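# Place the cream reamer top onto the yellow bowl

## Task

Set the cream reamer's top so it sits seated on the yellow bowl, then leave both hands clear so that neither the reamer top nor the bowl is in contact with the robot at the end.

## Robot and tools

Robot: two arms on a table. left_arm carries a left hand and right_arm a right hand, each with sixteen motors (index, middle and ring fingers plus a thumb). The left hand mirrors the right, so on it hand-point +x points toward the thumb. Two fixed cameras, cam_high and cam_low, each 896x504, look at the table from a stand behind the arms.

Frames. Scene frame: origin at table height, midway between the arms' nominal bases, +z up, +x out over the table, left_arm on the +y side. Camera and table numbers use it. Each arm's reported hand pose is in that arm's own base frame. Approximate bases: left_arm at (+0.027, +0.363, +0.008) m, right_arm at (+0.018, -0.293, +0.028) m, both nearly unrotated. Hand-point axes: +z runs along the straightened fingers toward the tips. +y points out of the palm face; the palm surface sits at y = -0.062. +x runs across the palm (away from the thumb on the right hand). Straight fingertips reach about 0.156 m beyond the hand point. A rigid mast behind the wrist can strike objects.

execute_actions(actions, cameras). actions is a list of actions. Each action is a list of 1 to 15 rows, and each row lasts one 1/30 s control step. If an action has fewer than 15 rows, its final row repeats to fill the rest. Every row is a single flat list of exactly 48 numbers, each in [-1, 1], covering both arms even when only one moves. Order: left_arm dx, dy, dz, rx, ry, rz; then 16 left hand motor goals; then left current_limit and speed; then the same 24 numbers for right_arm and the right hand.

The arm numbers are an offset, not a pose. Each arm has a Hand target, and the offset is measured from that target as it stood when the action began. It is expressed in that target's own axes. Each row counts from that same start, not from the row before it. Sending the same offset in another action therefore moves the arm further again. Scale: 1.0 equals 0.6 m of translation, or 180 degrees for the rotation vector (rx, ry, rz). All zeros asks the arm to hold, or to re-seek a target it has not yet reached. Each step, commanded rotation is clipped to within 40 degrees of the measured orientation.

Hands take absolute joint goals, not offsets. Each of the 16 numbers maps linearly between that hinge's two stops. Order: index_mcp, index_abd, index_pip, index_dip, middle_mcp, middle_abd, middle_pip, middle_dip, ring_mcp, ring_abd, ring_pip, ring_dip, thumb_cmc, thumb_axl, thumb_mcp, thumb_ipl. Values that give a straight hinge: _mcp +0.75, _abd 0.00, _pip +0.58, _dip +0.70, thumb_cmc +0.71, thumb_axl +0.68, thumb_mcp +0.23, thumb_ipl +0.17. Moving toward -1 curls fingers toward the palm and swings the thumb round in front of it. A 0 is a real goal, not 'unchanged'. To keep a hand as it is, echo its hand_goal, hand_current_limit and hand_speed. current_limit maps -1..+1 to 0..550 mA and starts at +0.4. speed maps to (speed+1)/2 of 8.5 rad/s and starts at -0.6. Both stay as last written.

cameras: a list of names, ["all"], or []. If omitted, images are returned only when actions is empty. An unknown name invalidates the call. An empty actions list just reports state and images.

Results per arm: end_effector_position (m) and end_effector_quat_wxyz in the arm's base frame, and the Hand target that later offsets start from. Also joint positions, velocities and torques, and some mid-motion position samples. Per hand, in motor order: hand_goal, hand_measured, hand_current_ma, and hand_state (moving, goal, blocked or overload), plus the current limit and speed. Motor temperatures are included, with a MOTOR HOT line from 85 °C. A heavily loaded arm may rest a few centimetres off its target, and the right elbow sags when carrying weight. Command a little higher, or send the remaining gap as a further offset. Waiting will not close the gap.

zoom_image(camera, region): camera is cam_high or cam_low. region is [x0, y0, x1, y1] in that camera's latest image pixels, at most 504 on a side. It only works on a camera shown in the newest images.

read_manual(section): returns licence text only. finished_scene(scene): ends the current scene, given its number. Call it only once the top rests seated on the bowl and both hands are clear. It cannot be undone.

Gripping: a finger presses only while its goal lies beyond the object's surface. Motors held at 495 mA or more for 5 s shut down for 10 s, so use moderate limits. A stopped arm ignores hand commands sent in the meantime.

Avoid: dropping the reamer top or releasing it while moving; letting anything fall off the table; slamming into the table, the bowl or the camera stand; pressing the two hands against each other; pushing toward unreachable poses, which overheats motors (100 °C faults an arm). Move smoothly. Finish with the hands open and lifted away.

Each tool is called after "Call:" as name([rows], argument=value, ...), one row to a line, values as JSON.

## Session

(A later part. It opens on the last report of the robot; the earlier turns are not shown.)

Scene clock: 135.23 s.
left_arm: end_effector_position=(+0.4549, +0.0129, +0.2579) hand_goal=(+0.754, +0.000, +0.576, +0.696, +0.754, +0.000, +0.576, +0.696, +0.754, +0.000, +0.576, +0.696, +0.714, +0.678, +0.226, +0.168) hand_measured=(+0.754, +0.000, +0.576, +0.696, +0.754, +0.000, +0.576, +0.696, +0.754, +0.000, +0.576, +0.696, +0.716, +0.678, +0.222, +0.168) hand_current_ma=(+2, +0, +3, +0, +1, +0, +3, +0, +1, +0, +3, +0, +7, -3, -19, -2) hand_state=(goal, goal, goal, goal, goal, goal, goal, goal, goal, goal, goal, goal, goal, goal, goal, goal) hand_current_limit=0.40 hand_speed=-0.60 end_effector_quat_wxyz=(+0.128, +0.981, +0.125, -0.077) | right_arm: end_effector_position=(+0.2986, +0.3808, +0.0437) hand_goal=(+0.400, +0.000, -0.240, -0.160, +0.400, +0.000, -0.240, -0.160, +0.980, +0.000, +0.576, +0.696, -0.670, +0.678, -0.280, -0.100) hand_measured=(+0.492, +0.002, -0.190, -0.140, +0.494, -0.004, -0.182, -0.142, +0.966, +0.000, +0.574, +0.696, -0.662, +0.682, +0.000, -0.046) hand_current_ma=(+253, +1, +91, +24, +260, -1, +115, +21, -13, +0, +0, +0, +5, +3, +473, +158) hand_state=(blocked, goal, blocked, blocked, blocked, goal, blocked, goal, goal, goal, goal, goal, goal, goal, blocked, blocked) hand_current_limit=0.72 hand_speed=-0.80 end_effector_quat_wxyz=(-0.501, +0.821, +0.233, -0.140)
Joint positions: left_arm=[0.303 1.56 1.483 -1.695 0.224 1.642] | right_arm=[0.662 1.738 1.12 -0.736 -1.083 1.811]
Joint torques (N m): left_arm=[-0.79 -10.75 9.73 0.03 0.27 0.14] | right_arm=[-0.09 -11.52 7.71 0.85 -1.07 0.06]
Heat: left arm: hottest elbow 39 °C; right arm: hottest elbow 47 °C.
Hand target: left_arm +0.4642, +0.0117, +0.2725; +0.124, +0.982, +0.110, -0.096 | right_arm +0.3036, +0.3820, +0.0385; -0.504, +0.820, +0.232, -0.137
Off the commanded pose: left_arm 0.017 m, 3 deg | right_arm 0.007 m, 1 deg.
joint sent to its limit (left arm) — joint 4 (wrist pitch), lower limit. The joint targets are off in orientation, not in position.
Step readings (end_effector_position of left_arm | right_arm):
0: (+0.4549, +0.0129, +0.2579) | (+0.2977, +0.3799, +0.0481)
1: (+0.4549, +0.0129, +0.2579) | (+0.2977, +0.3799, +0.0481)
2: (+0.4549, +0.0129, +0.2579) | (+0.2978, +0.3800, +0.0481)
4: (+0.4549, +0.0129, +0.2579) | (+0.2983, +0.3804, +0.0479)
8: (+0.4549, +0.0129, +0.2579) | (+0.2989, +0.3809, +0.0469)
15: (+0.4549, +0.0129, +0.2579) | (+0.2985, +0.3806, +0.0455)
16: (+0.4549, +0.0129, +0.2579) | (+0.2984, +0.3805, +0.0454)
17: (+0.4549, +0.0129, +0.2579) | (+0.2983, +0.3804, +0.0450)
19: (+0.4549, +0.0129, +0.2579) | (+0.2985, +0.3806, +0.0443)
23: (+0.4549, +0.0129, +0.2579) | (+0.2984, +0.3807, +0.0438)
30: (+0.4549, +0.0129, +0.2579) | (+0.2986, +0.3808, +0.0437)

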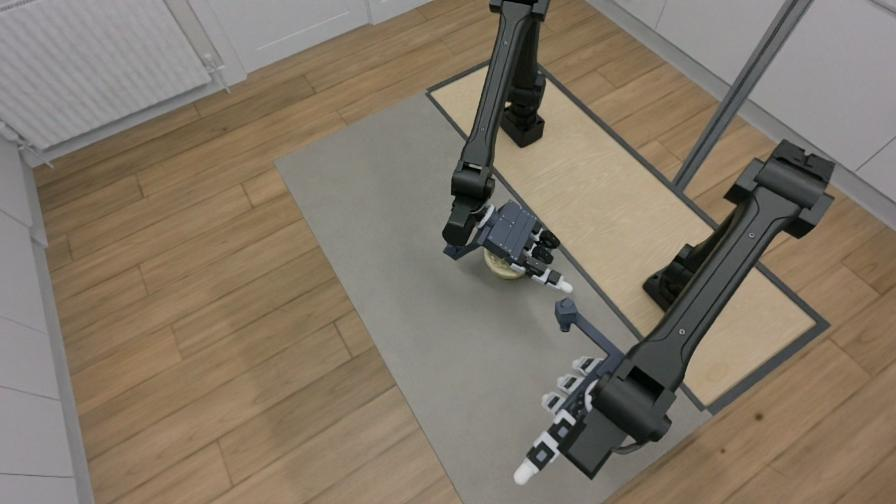

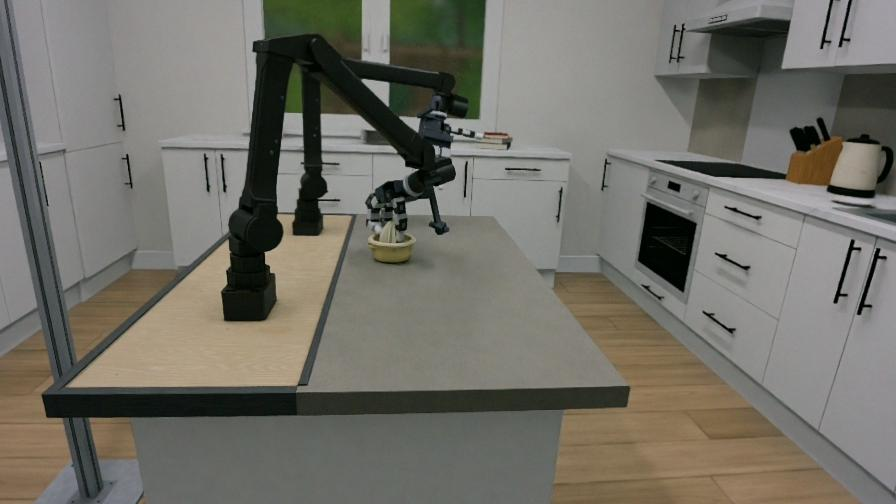

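Call:
execute_actions([
  [[0,0,0,0,0,0,0.754,0,0.576,0.696,0.754,0,0.576,0.696,0.754,0,0.576,0.696,0.714,0.678,0.226,0.168,0.4,-0.6,0,0,0,0,0,0,0.49,0,-0.19,-0.14,0.49,0,-0.19,-0.14,0.98,0,0.576,0.696,-0.67,0.678,-0.05,-0.06,0.5,-0.8]],
  [[0,0,0,0,0,0,0.754,0,0.576,0.696,0.754,0,0.576,0.696,0.754,0,0.576,0.696,0.714,0.678,0.226,0.168,0.4,-0.6,0,0,0,0,0,0,0.52,0,-0.18,-0.13,0.52,0,-0.18,-0.13,0.98,0,0.576,0.696,-0.67,0.678,0.01,-0.07,0.5,-0.8]],
  [[0,0,0,0,0,0,0.754,0,0.576,0.696,0.754,0,0.576,0.696,0.754,0,0.576,0.696,0.714,0.678,0.226,0.168,0.4,-0.6,0,0,0,0,0,0,0.6,0,-0.16,-0.11,0.6,0,-0.16,-0.11,0.98,0,0.576,0.696,-0.67,0.678,0.04,-0.09,0.5,-0.8]],
  [[0,0,0,0,0,0,0.754,0,0.576,0.696,0.754,0,0.576,0.696,0.754,0,0.576,0.696,0.714,0.678,0.226,0.168,0.4,-0.6,0,0,0,0,0,0,0.65,0,-0.155,-0.1,0.65,0,-0.155,-0.1,0.98,0,0.576,0.696,-0.67,0.678,0.06,-0.09,0.5,-0.8]],
], cameras=["cam_low","cam_high"])

Call:
zoom_image(camera="cam_low", region=[350, 190, 430, 270])

Call:
zoom_image(camera="cam_high", region=[470, 210, 550, 290])

Scene clock: 138.37 s.
left_arm: end_effector_position=(+0.4549, +0.0129, +0.2579) hand_goal=(+0.754, +0.000, +0.576, +0.696, +0.754, +0.000, +0.576, +0.696, +0.754, +0.000, +0.576, +0.696, +0.714, +0.678, +0.226, +0.168) hand_measured=(+0.754, +0.000, +0.576, +0.696, +0.754, +0.000, +0.576, +0.696, +0.754, +0.000, +0.576, +0.696, +0.716, +0.678, +0.222, +0.168) hand_current_ma=(+2, +0, +3, +0, +1, +0, +3, +0, +1, +0, +3, +0, +7, -3, -19, -2) hand_state=(goal, goal, goal, goal, goal, goal, goal, goal, goal, goal, goal, goal, goal, goal, goal, goal) hand_current_limit=0.40 hand_speed=-0.60 end_effector_quat_wxyz=(+0.128, +0.981, +0.125, -0.077) | right_arm: end_effector_position=(+0.2990, +0.3812, +0.0439) hand_goal=(+0.650, +0.000, -0.154, -0.100, +0.650, +0.000, -0.154, -0.100, +0.980, +0.000, +0.576, +0.696, -0.670, +0.678, +0.060, -0.090) hand_measured=(+0.634, +0.002, -0.158, -0.102, +0.632, -0.002, -0.158, -0.104, +0.966, +0.000, +0.574, +0.696, -0.668, +0.680, +0.058, -0.088) hand_current_ma=(-17, +1, -1, -1, -21, -1, -2, -2, -13, +0, +0, +0, +1, +1, -2, +1) hand_state=(goal, goal, goal, goal, goal, goal, goal, goal, goal, goal, goal, goal, goal, goal, goal, goal) hand_current_limit=0.50 hand_speed=-0.80 end_effector_quat_wxyz=(-0.502, +0.821, +0.233, -0.140)
Joint positions: left_arm=[0.303 1.56 1.483 -1.695 0.224 1.642] | right_arm=[0.662 1.738 1.12 -0.734 -1.084 1.811]
Joint torques (N m): left_arm=[-0.79 -10.81 9.73 0.05 0.27 0.14] | right_arm=[-0.56 -12.28 7.64 0.53 -1.07 0.01]
Heat: left arm: hottest elbow 39 °C; right arm: hottest elbow 46 °C.
Hand target: left_arm +0.4642, +0.0117, +0.2725; +0.124, +0.982, +0.110, -0.096 | right_arm +0.3037, +0.3820, +0.0385; -0.504, +0.820, +0.232, -0.137
Off the commanded pose: left_arm 0.017 m, 3 deg | right_arm 0.007 m, 0 deg.
joint sent to its limit (left arm) — joint 4 (wrist pitch), lower limit. The joint targets are off in orientation, not in position.
Step readings (end_effector_position of left_arm | right_arm):
0: (+0.4549, +0.0129, +0.2579) | (+0.2986, +0.3808, +0.0437)
1: (+0.4549, +0.0129, +0.2579) | (+0.2986, +0.3808, +0.0437)
2: (+0.4549, +0.0129, +0.2579) | (+0.2985, +0.3809, +0.0438)
4: (+0.4549, +0.0129, +0.2579) | (+0.2985, +0.3810, +0.0438)
8: (+0.4549, +0.0129, +0.2579) | (+0.2985, +0.3810, +0.0438)
15: (+0.4549, +0.0129, +0.2579) | (+0.2985, +0.3810, +0.0438)
16: (+0.4549, +0.0129, +0.2579) | (+0.2985, +0.3810, +0.0438)
17: (+0.4549, +0.0129, +0.2579) | (+0.2986, +0.3809, +0.0438)
19: (+0.4549, +0.0129, +0.2579) | (+0.2986, +0.3809, +0.0438)
23: (+0.4549, +0.0129, +0.2579) | (+0.2986, +0.3809, +0.0438)
30: (+0.4549, +0.0129, +0.2579) | (+0.2986, +0.3809, +0.0438)
31: (+0.4549, +0.0129, +0.2579) | (+0.2986, +0.3809, +0.0438)
32: (+0.4549, +0.0129, +0.2579) | (+0.2986, +0.3809, +0.0438)
34: (+0.4549, +0.0129, +0.2579) | (+0.2988, +0.3810, +0.0438)
38: (+0.4549, +0.0129, +0.2579) | (+0.2990, +0.3812, +0.0439)
45: (+0.4549, +0.0129, +0.2579) | (+0.2990, +0.3812, +0.0439)
46: (+0.4549, +0.0129, +0.2579) | (+0.2990, +0.3812, +0.0439)
47: (+0.4549, +0.0129, +0.2579) | (+0.2990, +0.3812, +0.0439)
49: (+0.4549, +0.0129, +0.2579) | (+0.2990, +0.3812, +0.0439)
53: (+0.4549, +0.0129, +0.2579) | (+0.2990, +0.3812, +0.0439)
60: (+0.4549, +0.0129, +0.2579) | (+0.2990, +0.3812, +0.0439)

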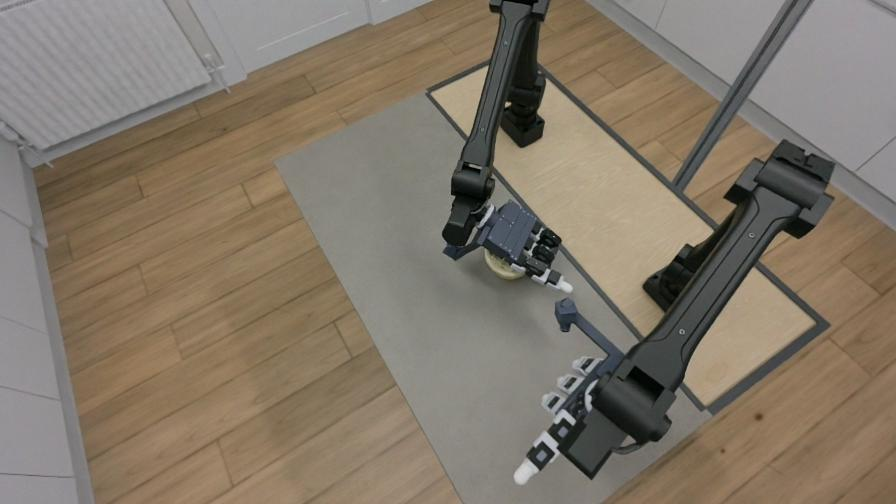

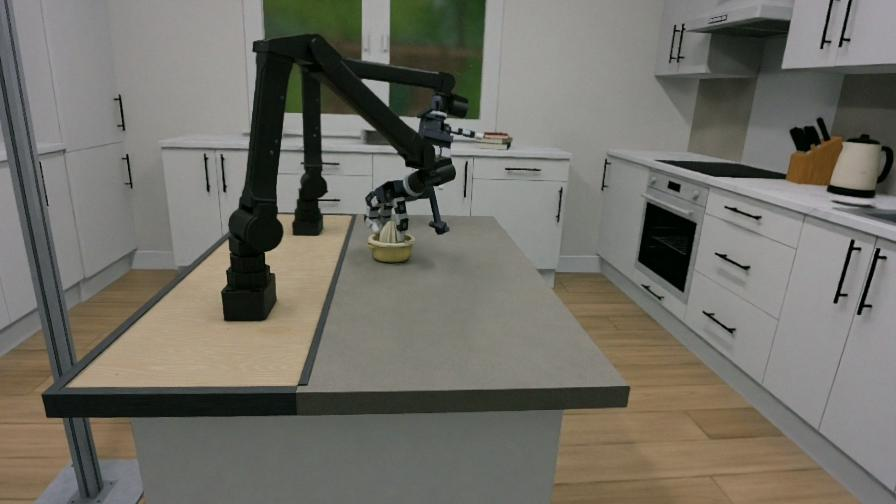

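Scaled by 6.300.

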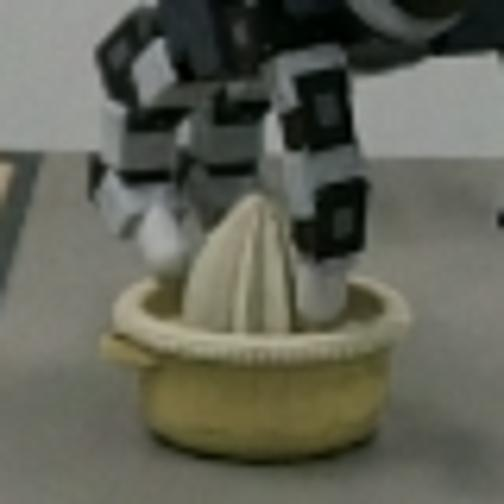

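Scaled by 6.300.

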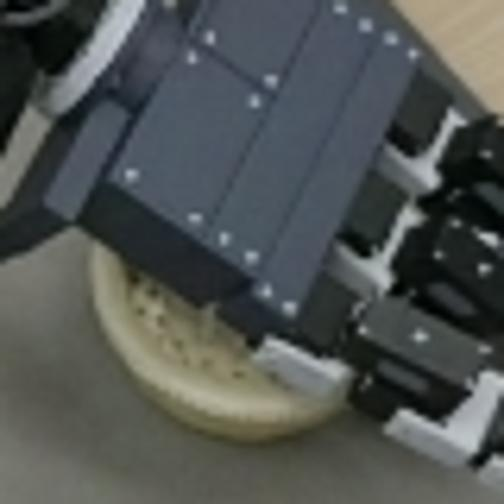

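Call:
execute_actions([
  [[0,0,0,0,0,0,0.754,0,0.576,0.696,0.754,0,0.576,0.696,0.754,0,0.576,0.696,0.714,0.678,0.226,0.168,0.4,-0.6,0,0,0,0,0,0,0.822,0,-0.153,-0.029,0.822,0,-0.153,-0.029,0.98,0,0.576,0.696,-0.67,0.678,0.225,-0.049,0.5,-0.6]],
  [[0,0,0,0,0,0,0.754,0,0.576,0.696,0.754,0,0.576,0.696,0.754,0,0.576,0.696,0.714,0.678,0.226,0.168,0.4,-0.6,0.0095,-0.0405,-0.0125,0,0,0,0.822,0,-0.153,-0.029,0.822,0,-0.153,-0.029,0.98,0,0.576,0.696,-0.67,0.678,0.225,-0.049,0.5,-0.6]],
  [[0,0,0,0,0,0,0.754,0,0.576,0.696,0.754,0,0.576,0.696,0.754,0,0.576,0.696,0.714,0.678,0.226,0.168,0.4,-0.6,0.0005,-0.0445,-0.0226,0,0,0,0.822,0,-0.153,-0.029,0.822,0,-0.153,-0.029,0.98,0,0.576,0.696,-0.67,0.678,0.225,-0.049,0.5,-0.6]],
  [[0,0,0,0,0,0,0.754,0,0.576,0.696,0.754,0,0.576,0.696,0.754,0,0.576,0.696,0.714,0.678,0.226,0.168,0.4,-0.6,0.0005,-0.0445,-0.0226,0,0,0,0.822,0,-0.153,-0.029,0.822,0,-0.153,-0.029,0.98,0,0.576,0.696,-0.67,0.678,0.225,-0.049,0.5,-0.6]],
], cameras=["cam_low","cam_high"])

Call:
zoom_image(camera="cam_low", region=[350, 190, 430, 270])

Call:
zoom_image(camera="cam_high", region=[470, 210, 550, 290])

Scene clock: 141.73 s.
left_arm: end_effector_position=(+0.4549, +0.0129, +0.2579) hand_goal=(+0.754, +0.000, +0.576, +0.696, +0.754, +0.000, +0.576, +0.696, +0.754, +0.000, +0.576, +0.696, +0.714, +0.678, +0.226, +0.168) hand_measured=(+0.754, +0.000, +0.576, +0.696, +0.754, +0.000, +0.576, +0.696, +0.754, +0.000, +0.576, +0.696, +0.716, +0.678, +0.222, +0.168) hand_current_ma=(+2, +0, +3, +0, +1, +0, +3, +0, +1, +0, +3, +0, +7, -3, -19, -2) hand_state=(goal, goal, goal, goal, goal, goal, goal, goal, goal, goal, goal, goal, goal, goal, goal, goal) hand_current_limit=0.40 hand_speed=-0.60 end_effector_quat_wxyz=(+0.128, +0.981, +0.125, -0.077) | right_arm: end_effector_position=(+0.2947, +0.3779, +0.1009) hand_goal=(+0.822, +0.000, -0.152, -0.028, +0.822, +0.000, -0.152, -0.028, +0.980, +0.000, +0.576, +0.696, -0.670, +0.678, +0.226, -0.048) hand_measured=(+0.804, +0.002, -0.156, -0.030, +0.804, -0.002, -0.156, -0.030, +0.966, +0.000, +0.574, +0.696, -0.668, +0.680, +0.222, -0.050) hand_current_ma=(-20, +1, -2, -1, -19, -1, -2, -1, -13, +0, +0, +0, +1, +1, -4, -1) hand_state=(goal, goal, goal, goal, goal, goal, goal, goal, goal, goal, goal, goal, goal, goal, goal, goal) hand_current_limit=0.50 hand_speed=-0.60 end_effector_quat_wxyz=(-0.497, +0.825, +0.221, -0.154)
Joint positions: left_arm=[0.303 1.56 1.483 -1.695 0.224 1.642] | right_arm=[0.661 1.664 1.193 -0.91 -1.085 1.823]
Joint torques (N m): left_arm=[-0.79 -10.87 9.73 0.03 0.27 0.14] | right_arm=[0.09 -14.33 12.03 -0.09 -0.96 0.14]
Heat: left arm: hottest elbow 39 °C; right arm: hottest elbow 47 °C.
Hand target: left_arm +0.4642, +0.0117, +0.2725; +0.124, +0.982, +0.110, -0.096 | right_arm +0.3061, +0.3886, +0.1234; -0.504, +0.820, +0.232, -0.137
Off the commanded pose: left_arm 0.017 m, 3 deg | right_arm 0.027 m, 3 deg.
joint sent to its limit (left arm) — joint 4 (wrist pitch), lower limit. The joint targets are off in orientation, not in position.
Step readings (end_effector_position of left_arm | right_arm):
0: (+0.4549, +0.0129, +0.2579) | (+0.2990, +0.3812, +0.0439)
1: (+0.4549, +0.0129, +0.2579) | (+0.2990, +0.3812, +0.0439)
2: (+0.4549, +0.0129, +0.2579) | (+0.2990, +0.3812, +0.0439)
4: (+0.4549, +0.0129, +0.2579) | (+0.2992, +0.3811, +0.0439)
8: (+0.4549, +0.0129, +0.2579) | (+0.2991, +0.3811, +0.0436)
15: (+0.4549, +0.0129, +0.2579) | (+0.2991, +0.3811, +0.0436)
16: (+0.4549, +0.0129, +0.2579) | (+0.2991, +0.3811, +0.0436)
17: (+0.4549, +0.0129, +0.2579) | (+0.2991, +0.3811, +0.0436)
19: (+0.4549, +0.0129, +0.2579) | (+0.2987, +0.3808, +0.0436)
23: (+0.4549, +0.0129, +0.2579) | (+0.2960, +0.3788, +0.0436)
30: (+0.4549, +0.0129, +0.2579) | (+0.2944, +0.3776, +0.0436)
31: (+0.4549, +0.0129, +0.2579) | (+0.2943, +0.3775, +0.0436)
32: (+0.4549, +0.0129, +0.2579) | (+0.2936, +0.3770, +0.0442)
34: (+0.4549, +0.0129, +0.2579) | (+0.2913, +0.3752, +0.0466)
38: (+0.4549, +0.0129, +0.2579) | (+0.2902, +0.3744, +0.0577)
45: (+0.4549, +0.0129, +0.2579) | (+0.2948, +0.3780, +0.0722)
46: (+0.4549, +0.0129, +0.2579) | (+0.2948, +0.3780, +0.0724)
47: (+0.4549, +0.0129, +0.2579) | (+0.2939, +0.3773, +0.0729)
49: (+0.4549, +0.0129, +0.2579) | (+0.2919, +0.3758, +0.0754)
53: (+0.4549, +0.0129, +0.2579) | (+0.2913, +0.3753, +0.0865)
60: (+0.4549, +0.0129, +0.2579) | (+0.2951, +0.3783, +0.1007)

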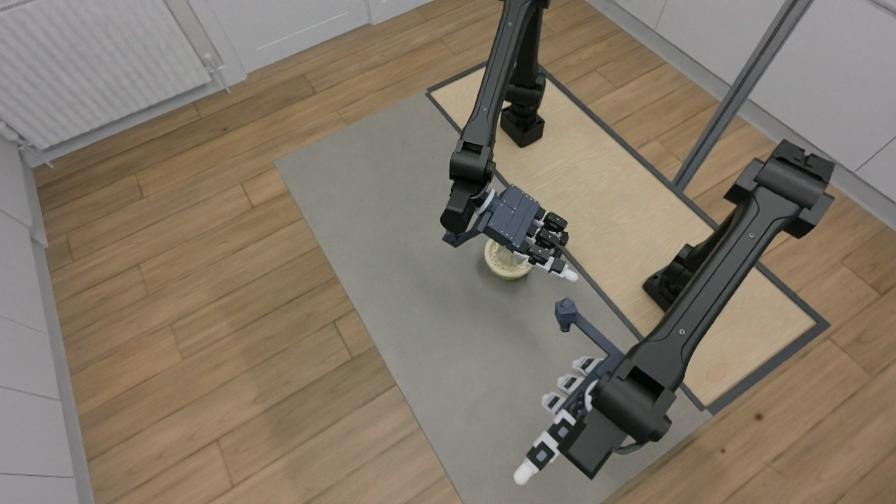

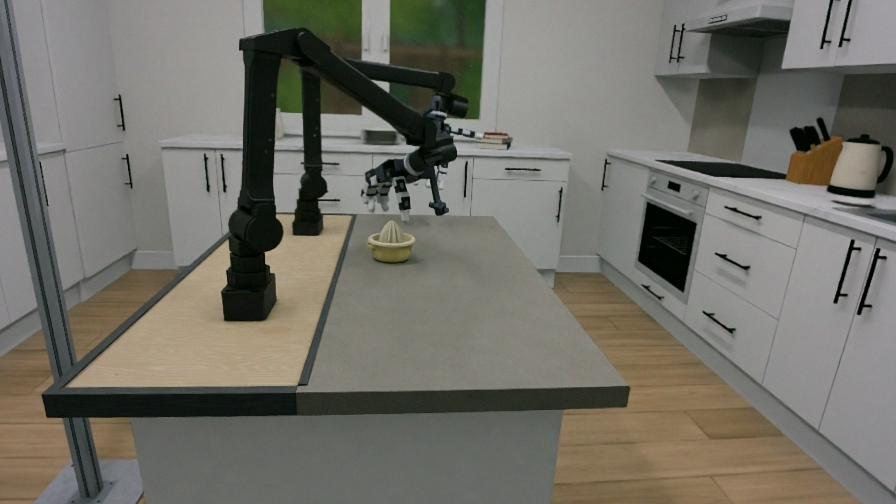

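Scaled by 6.300.

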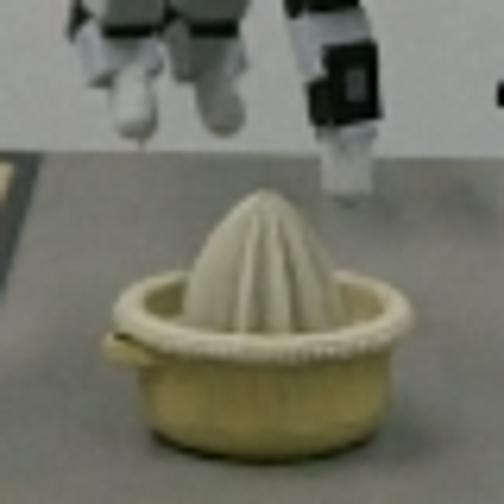

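Scaled by 6.300.

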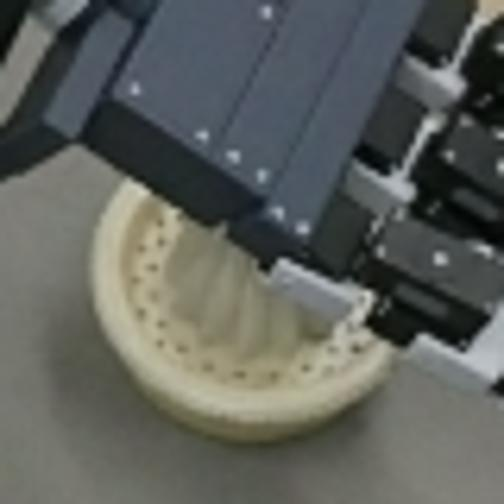

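Call:
execute_actions([
  [[0,0,0,0,0,0,0.754,0,0.576,0.696,0.754,0,0.576,0.696,0.754,0,0.576,0.696,0.714,0.678,0.226,0.168,0.4,-0.6,0.0005,-0.0445,-0.0226,0,0,0,0.822,0,-0.153,-0.029,0.822,0,-0.153,-0.029,0.98,0,0.576,0.696,-0.67,0.678,0.225,-0.049,0.5,-0.6]],
  [[0,0,0,0,0,0,0.754,0,0.576,0.696,0.754,0,0.576,0.696,0.754,0,0.576,0.696,0.714,0.678,0.226,0.168,0.4,-0.6,-0.052,0.0382,-0.0763,0,0,0,0.822,0,-0.153,-0.029,0.822,0,-0.153,-0.029,0.98,0,0.576,0.696,-0.67,0.678,0.225,-0.049,0.4,-0.6]],
  [[0,0,0,0,0,0,0.754,0,0.576,0.696,0.754,0,0.576,0.696,0.754,0,0.576,0.696,0.714,0.678,0.226,0.168,0.4,-0.6,-0.052,0.0382,-0.0763,0,0,0,0.822,0,-0.153,-0.029,0.822,0,-0.153,-0.029,0.98,0,0.576,0.696,-0.67,0.678,0.225,-0.049,0.4,-0.6]],
  [[0,0,0,0,0,0,0.754,0,0.576,0.696,0.754,0,0.576,0.696,0.754,0,0.576,0.696,0.714,0.678,0.226,0.168,0.4,-0.6,-0.052,0.0382,-0.0763,0,0,0,0.822,0,-0.153,-0.029,0.822,0,-0.153,-0.029,0.98,0,0.576,0.696,-0.67,0.678,0.225,-0.049,0.4,-0.6]],
], cameras=["cam_low","cam_high"])

Call:
zoom_image(camera="cam_low", region=[360, 210, 420, 270])

Call:
zoom_image(camera="cam_high", region=[480, 220, 540, 280])

Scene clock: 148.10 s.
left_arm: end_effector_position=(+0.4549, +0.0129, +0.2579) hand_goal=(+0.754, +0.000, +0.576, +0.696, +0.754, +0.000, +0.576, +0.696, +0.754, +0.000, +0.576, +0.696, +0.714, +0.678, +0.226, +0.168) hand_measured=(+0.754, +0.000, +0.576, +0.696, +0.754, +0.000, +0.576, +0.696, +0.754, +0.000, +0.576, +0.696, +0.716, +0.678, +0.222, +0.168) hand_current_ma=(+2, +0, +3, +0, +1, +0, +3, +0, +1, +0, +3, +0, +7, -3, -19, -2) hand_state=(goal, goal, goal, goal, goal, goal, goal, goal, goal, goal, goal, goal, goal, goal, goal, goal) hand_current_limit=0.40 hand_speed=-0.60 end_effector_quat_wxyz=(+0.128, +0.981, +0.125, -0.077) | right_arm: end_effector_position=(+0.3011, +0.2065, +0.1475) hand_goal=(+0.822, +0.000, -0.152, -0.028, +0.822, +0.000, -0.152, -0.028, +0.980, +0.000, +0.576, +0.696, -0.670, +0.678, +0.226, -0.048) hand_measured=(+0.806, +0.002, -0.156, -0.030, +0.806, -0.002, -0.156, -0.030, +0.966, +0.000, +0.574, +0.696, -0.670, +0.680, +0.222, -0.050) hand_current_ma=(-18, +1, -2, -1, -17, -1, -2, -1, -13, +0, +0, +0, +0, +1, -3, -1) hand_state=(goal, goal, goal, goal, goal, goal, goal, goal, goal, goal, goal, goal, goal, goal, goal, goal) hand_current_limit=0.40 hand_speed=-0.60 end_effector_quat_wxyz=(-0.503, +0.823, +0.224, -0.139)
Joint positions: left_arm=[0.303 1.56 1.483 -1.695 0.224 1.642] | right_arm=[0.303 1.529 1.147 -1.611 -1.049 1.096]
Joint torques (N m): left_arm=[-0.67 -10.75 9.72 0.03 0.27 0.14] | right_arm=[0.91 -9.52 9.25 -1.57 -0.82 -0.1]
Heat: left arm: hottest elbow 39 °C; right arm: hottest elbow 47 °C.
Hand target: left_arm +0.4642, +0.0117, +0.2725; +0.124, +0.982, +0.110, -0.096 | right_arm +0.3058, +0.2088, +0.1536; -0.504, +0.820, +0.232, -0.137
Off the commanded pose: left_arm 0.017 m, 3 deg | right_arm 0.008 m, 1 deg.
joint sent to its limit (left arm) — joint 4 (wrist pitch), lower limit. The joint targets are off in orientation, not in position.
Step readings (end_effector_position of left_arm | right_arm):
0: (+0.4549, +0.0129, +0.2579) | (+0.2947, +0.3779, +0.1009)
1: (+0.4549, +0.0129, +0.2579) | (+0.2945, +0.3778, +0.1009)
2: (+0.4549, +0.0129, +0.2579) | (+0.2939, +0.3773, +0.1016)
4: (+0.4549, +0.0129, +0.2579) | (+0.2924, +0.3762, +0.1043)
8: (+0.4549, +0.0129, +0.2579) | (+0.2928, +0.3765, +0.1156)
15: (+0.4549, +0.0129, +0.2579) | (+0.2958, +0.3789, +0.1295)
16: (+0.4549, +0.0129, +0.2579) | (+0.2957, +0.3787, +0.1297)
17: (+0.4549, +0.0129, +0.2579) | (+0.2958, +0.3762, +0.1300)
19: (+0.4549, +0.0129, +0.2579) | (+0.2936, +0.3685, +0.1314)
23: (+0.4549, +0.0129, +0.2579) | (+0.2974, +0.3427, +0.1382)
30: (+0.4549, +0.0129, +0.2579) | (+0.3045, +0.3253, +0.1446)
31: (+0.4549, +0.0129, +0.2579) | (+0.3039, +0.3248, +0.1446)
32: (+0.4549, +0.0129, +0.2579) | (+0.3033, +0.3224, +0.1447)
34: (+0.4549, +0.0129, +0.2579) | (+0.2988, +0.3137, +0.1438)
38: (+0.4549, +0.0129, +0.2579) | (+0.2968, +0.2833, +0.1424)
45: (+0.4549, +0.0129, +0.2579) | (+0.3012, +0.2652, +0.1440)
46: (+0.4549, +0.0129, +0.2579) | (+0.3006, +0.2648, +0.1441)
47: (+0.4549, +0.0129, +0.2579) | (+0.3000, +0.2621, +0.1440)
49: (+0.4549, +0.0129, +0.2579) | (+0.2973, +0.2529, +0.1439)
53: (+0.4549, +0.0129, +0.2579) | (+0.2988, +0.2231, +0.1443)
60: (+0.4549, +0.0129, +0.2579) | (+0.3015, +0.2061, +0.1469)

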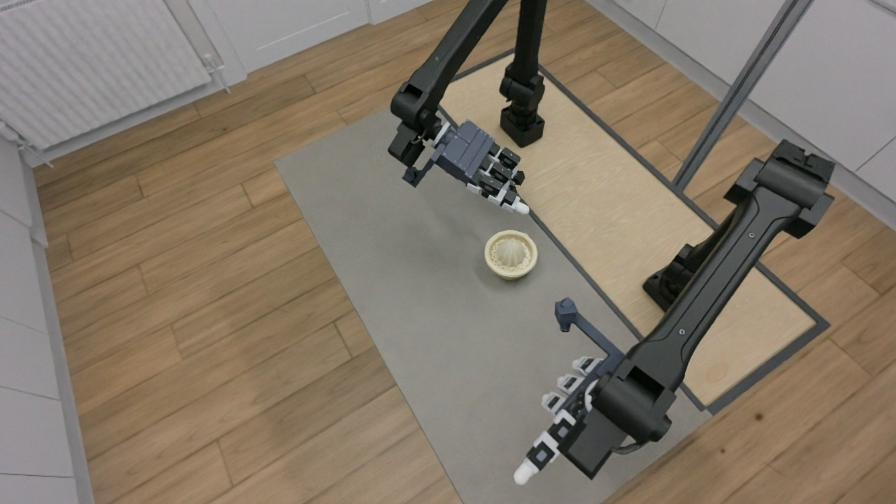

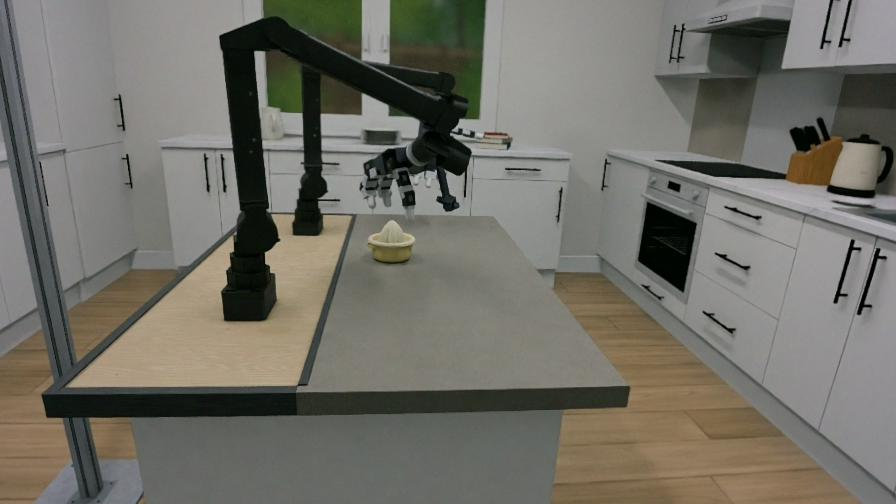

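Scaled by 8.400.

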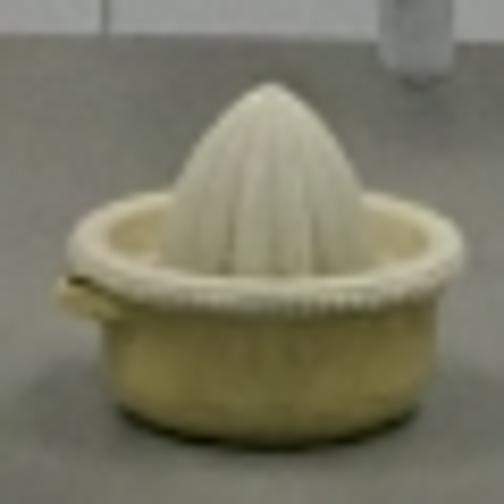

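Scaled by 8.400.

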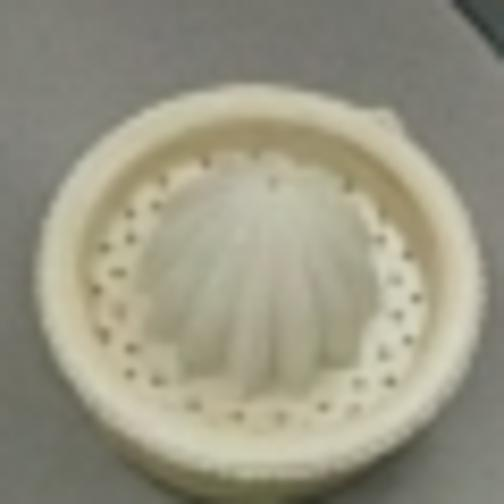

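Call:
finished_scene(scene=1)

The scene is finished: the task was done.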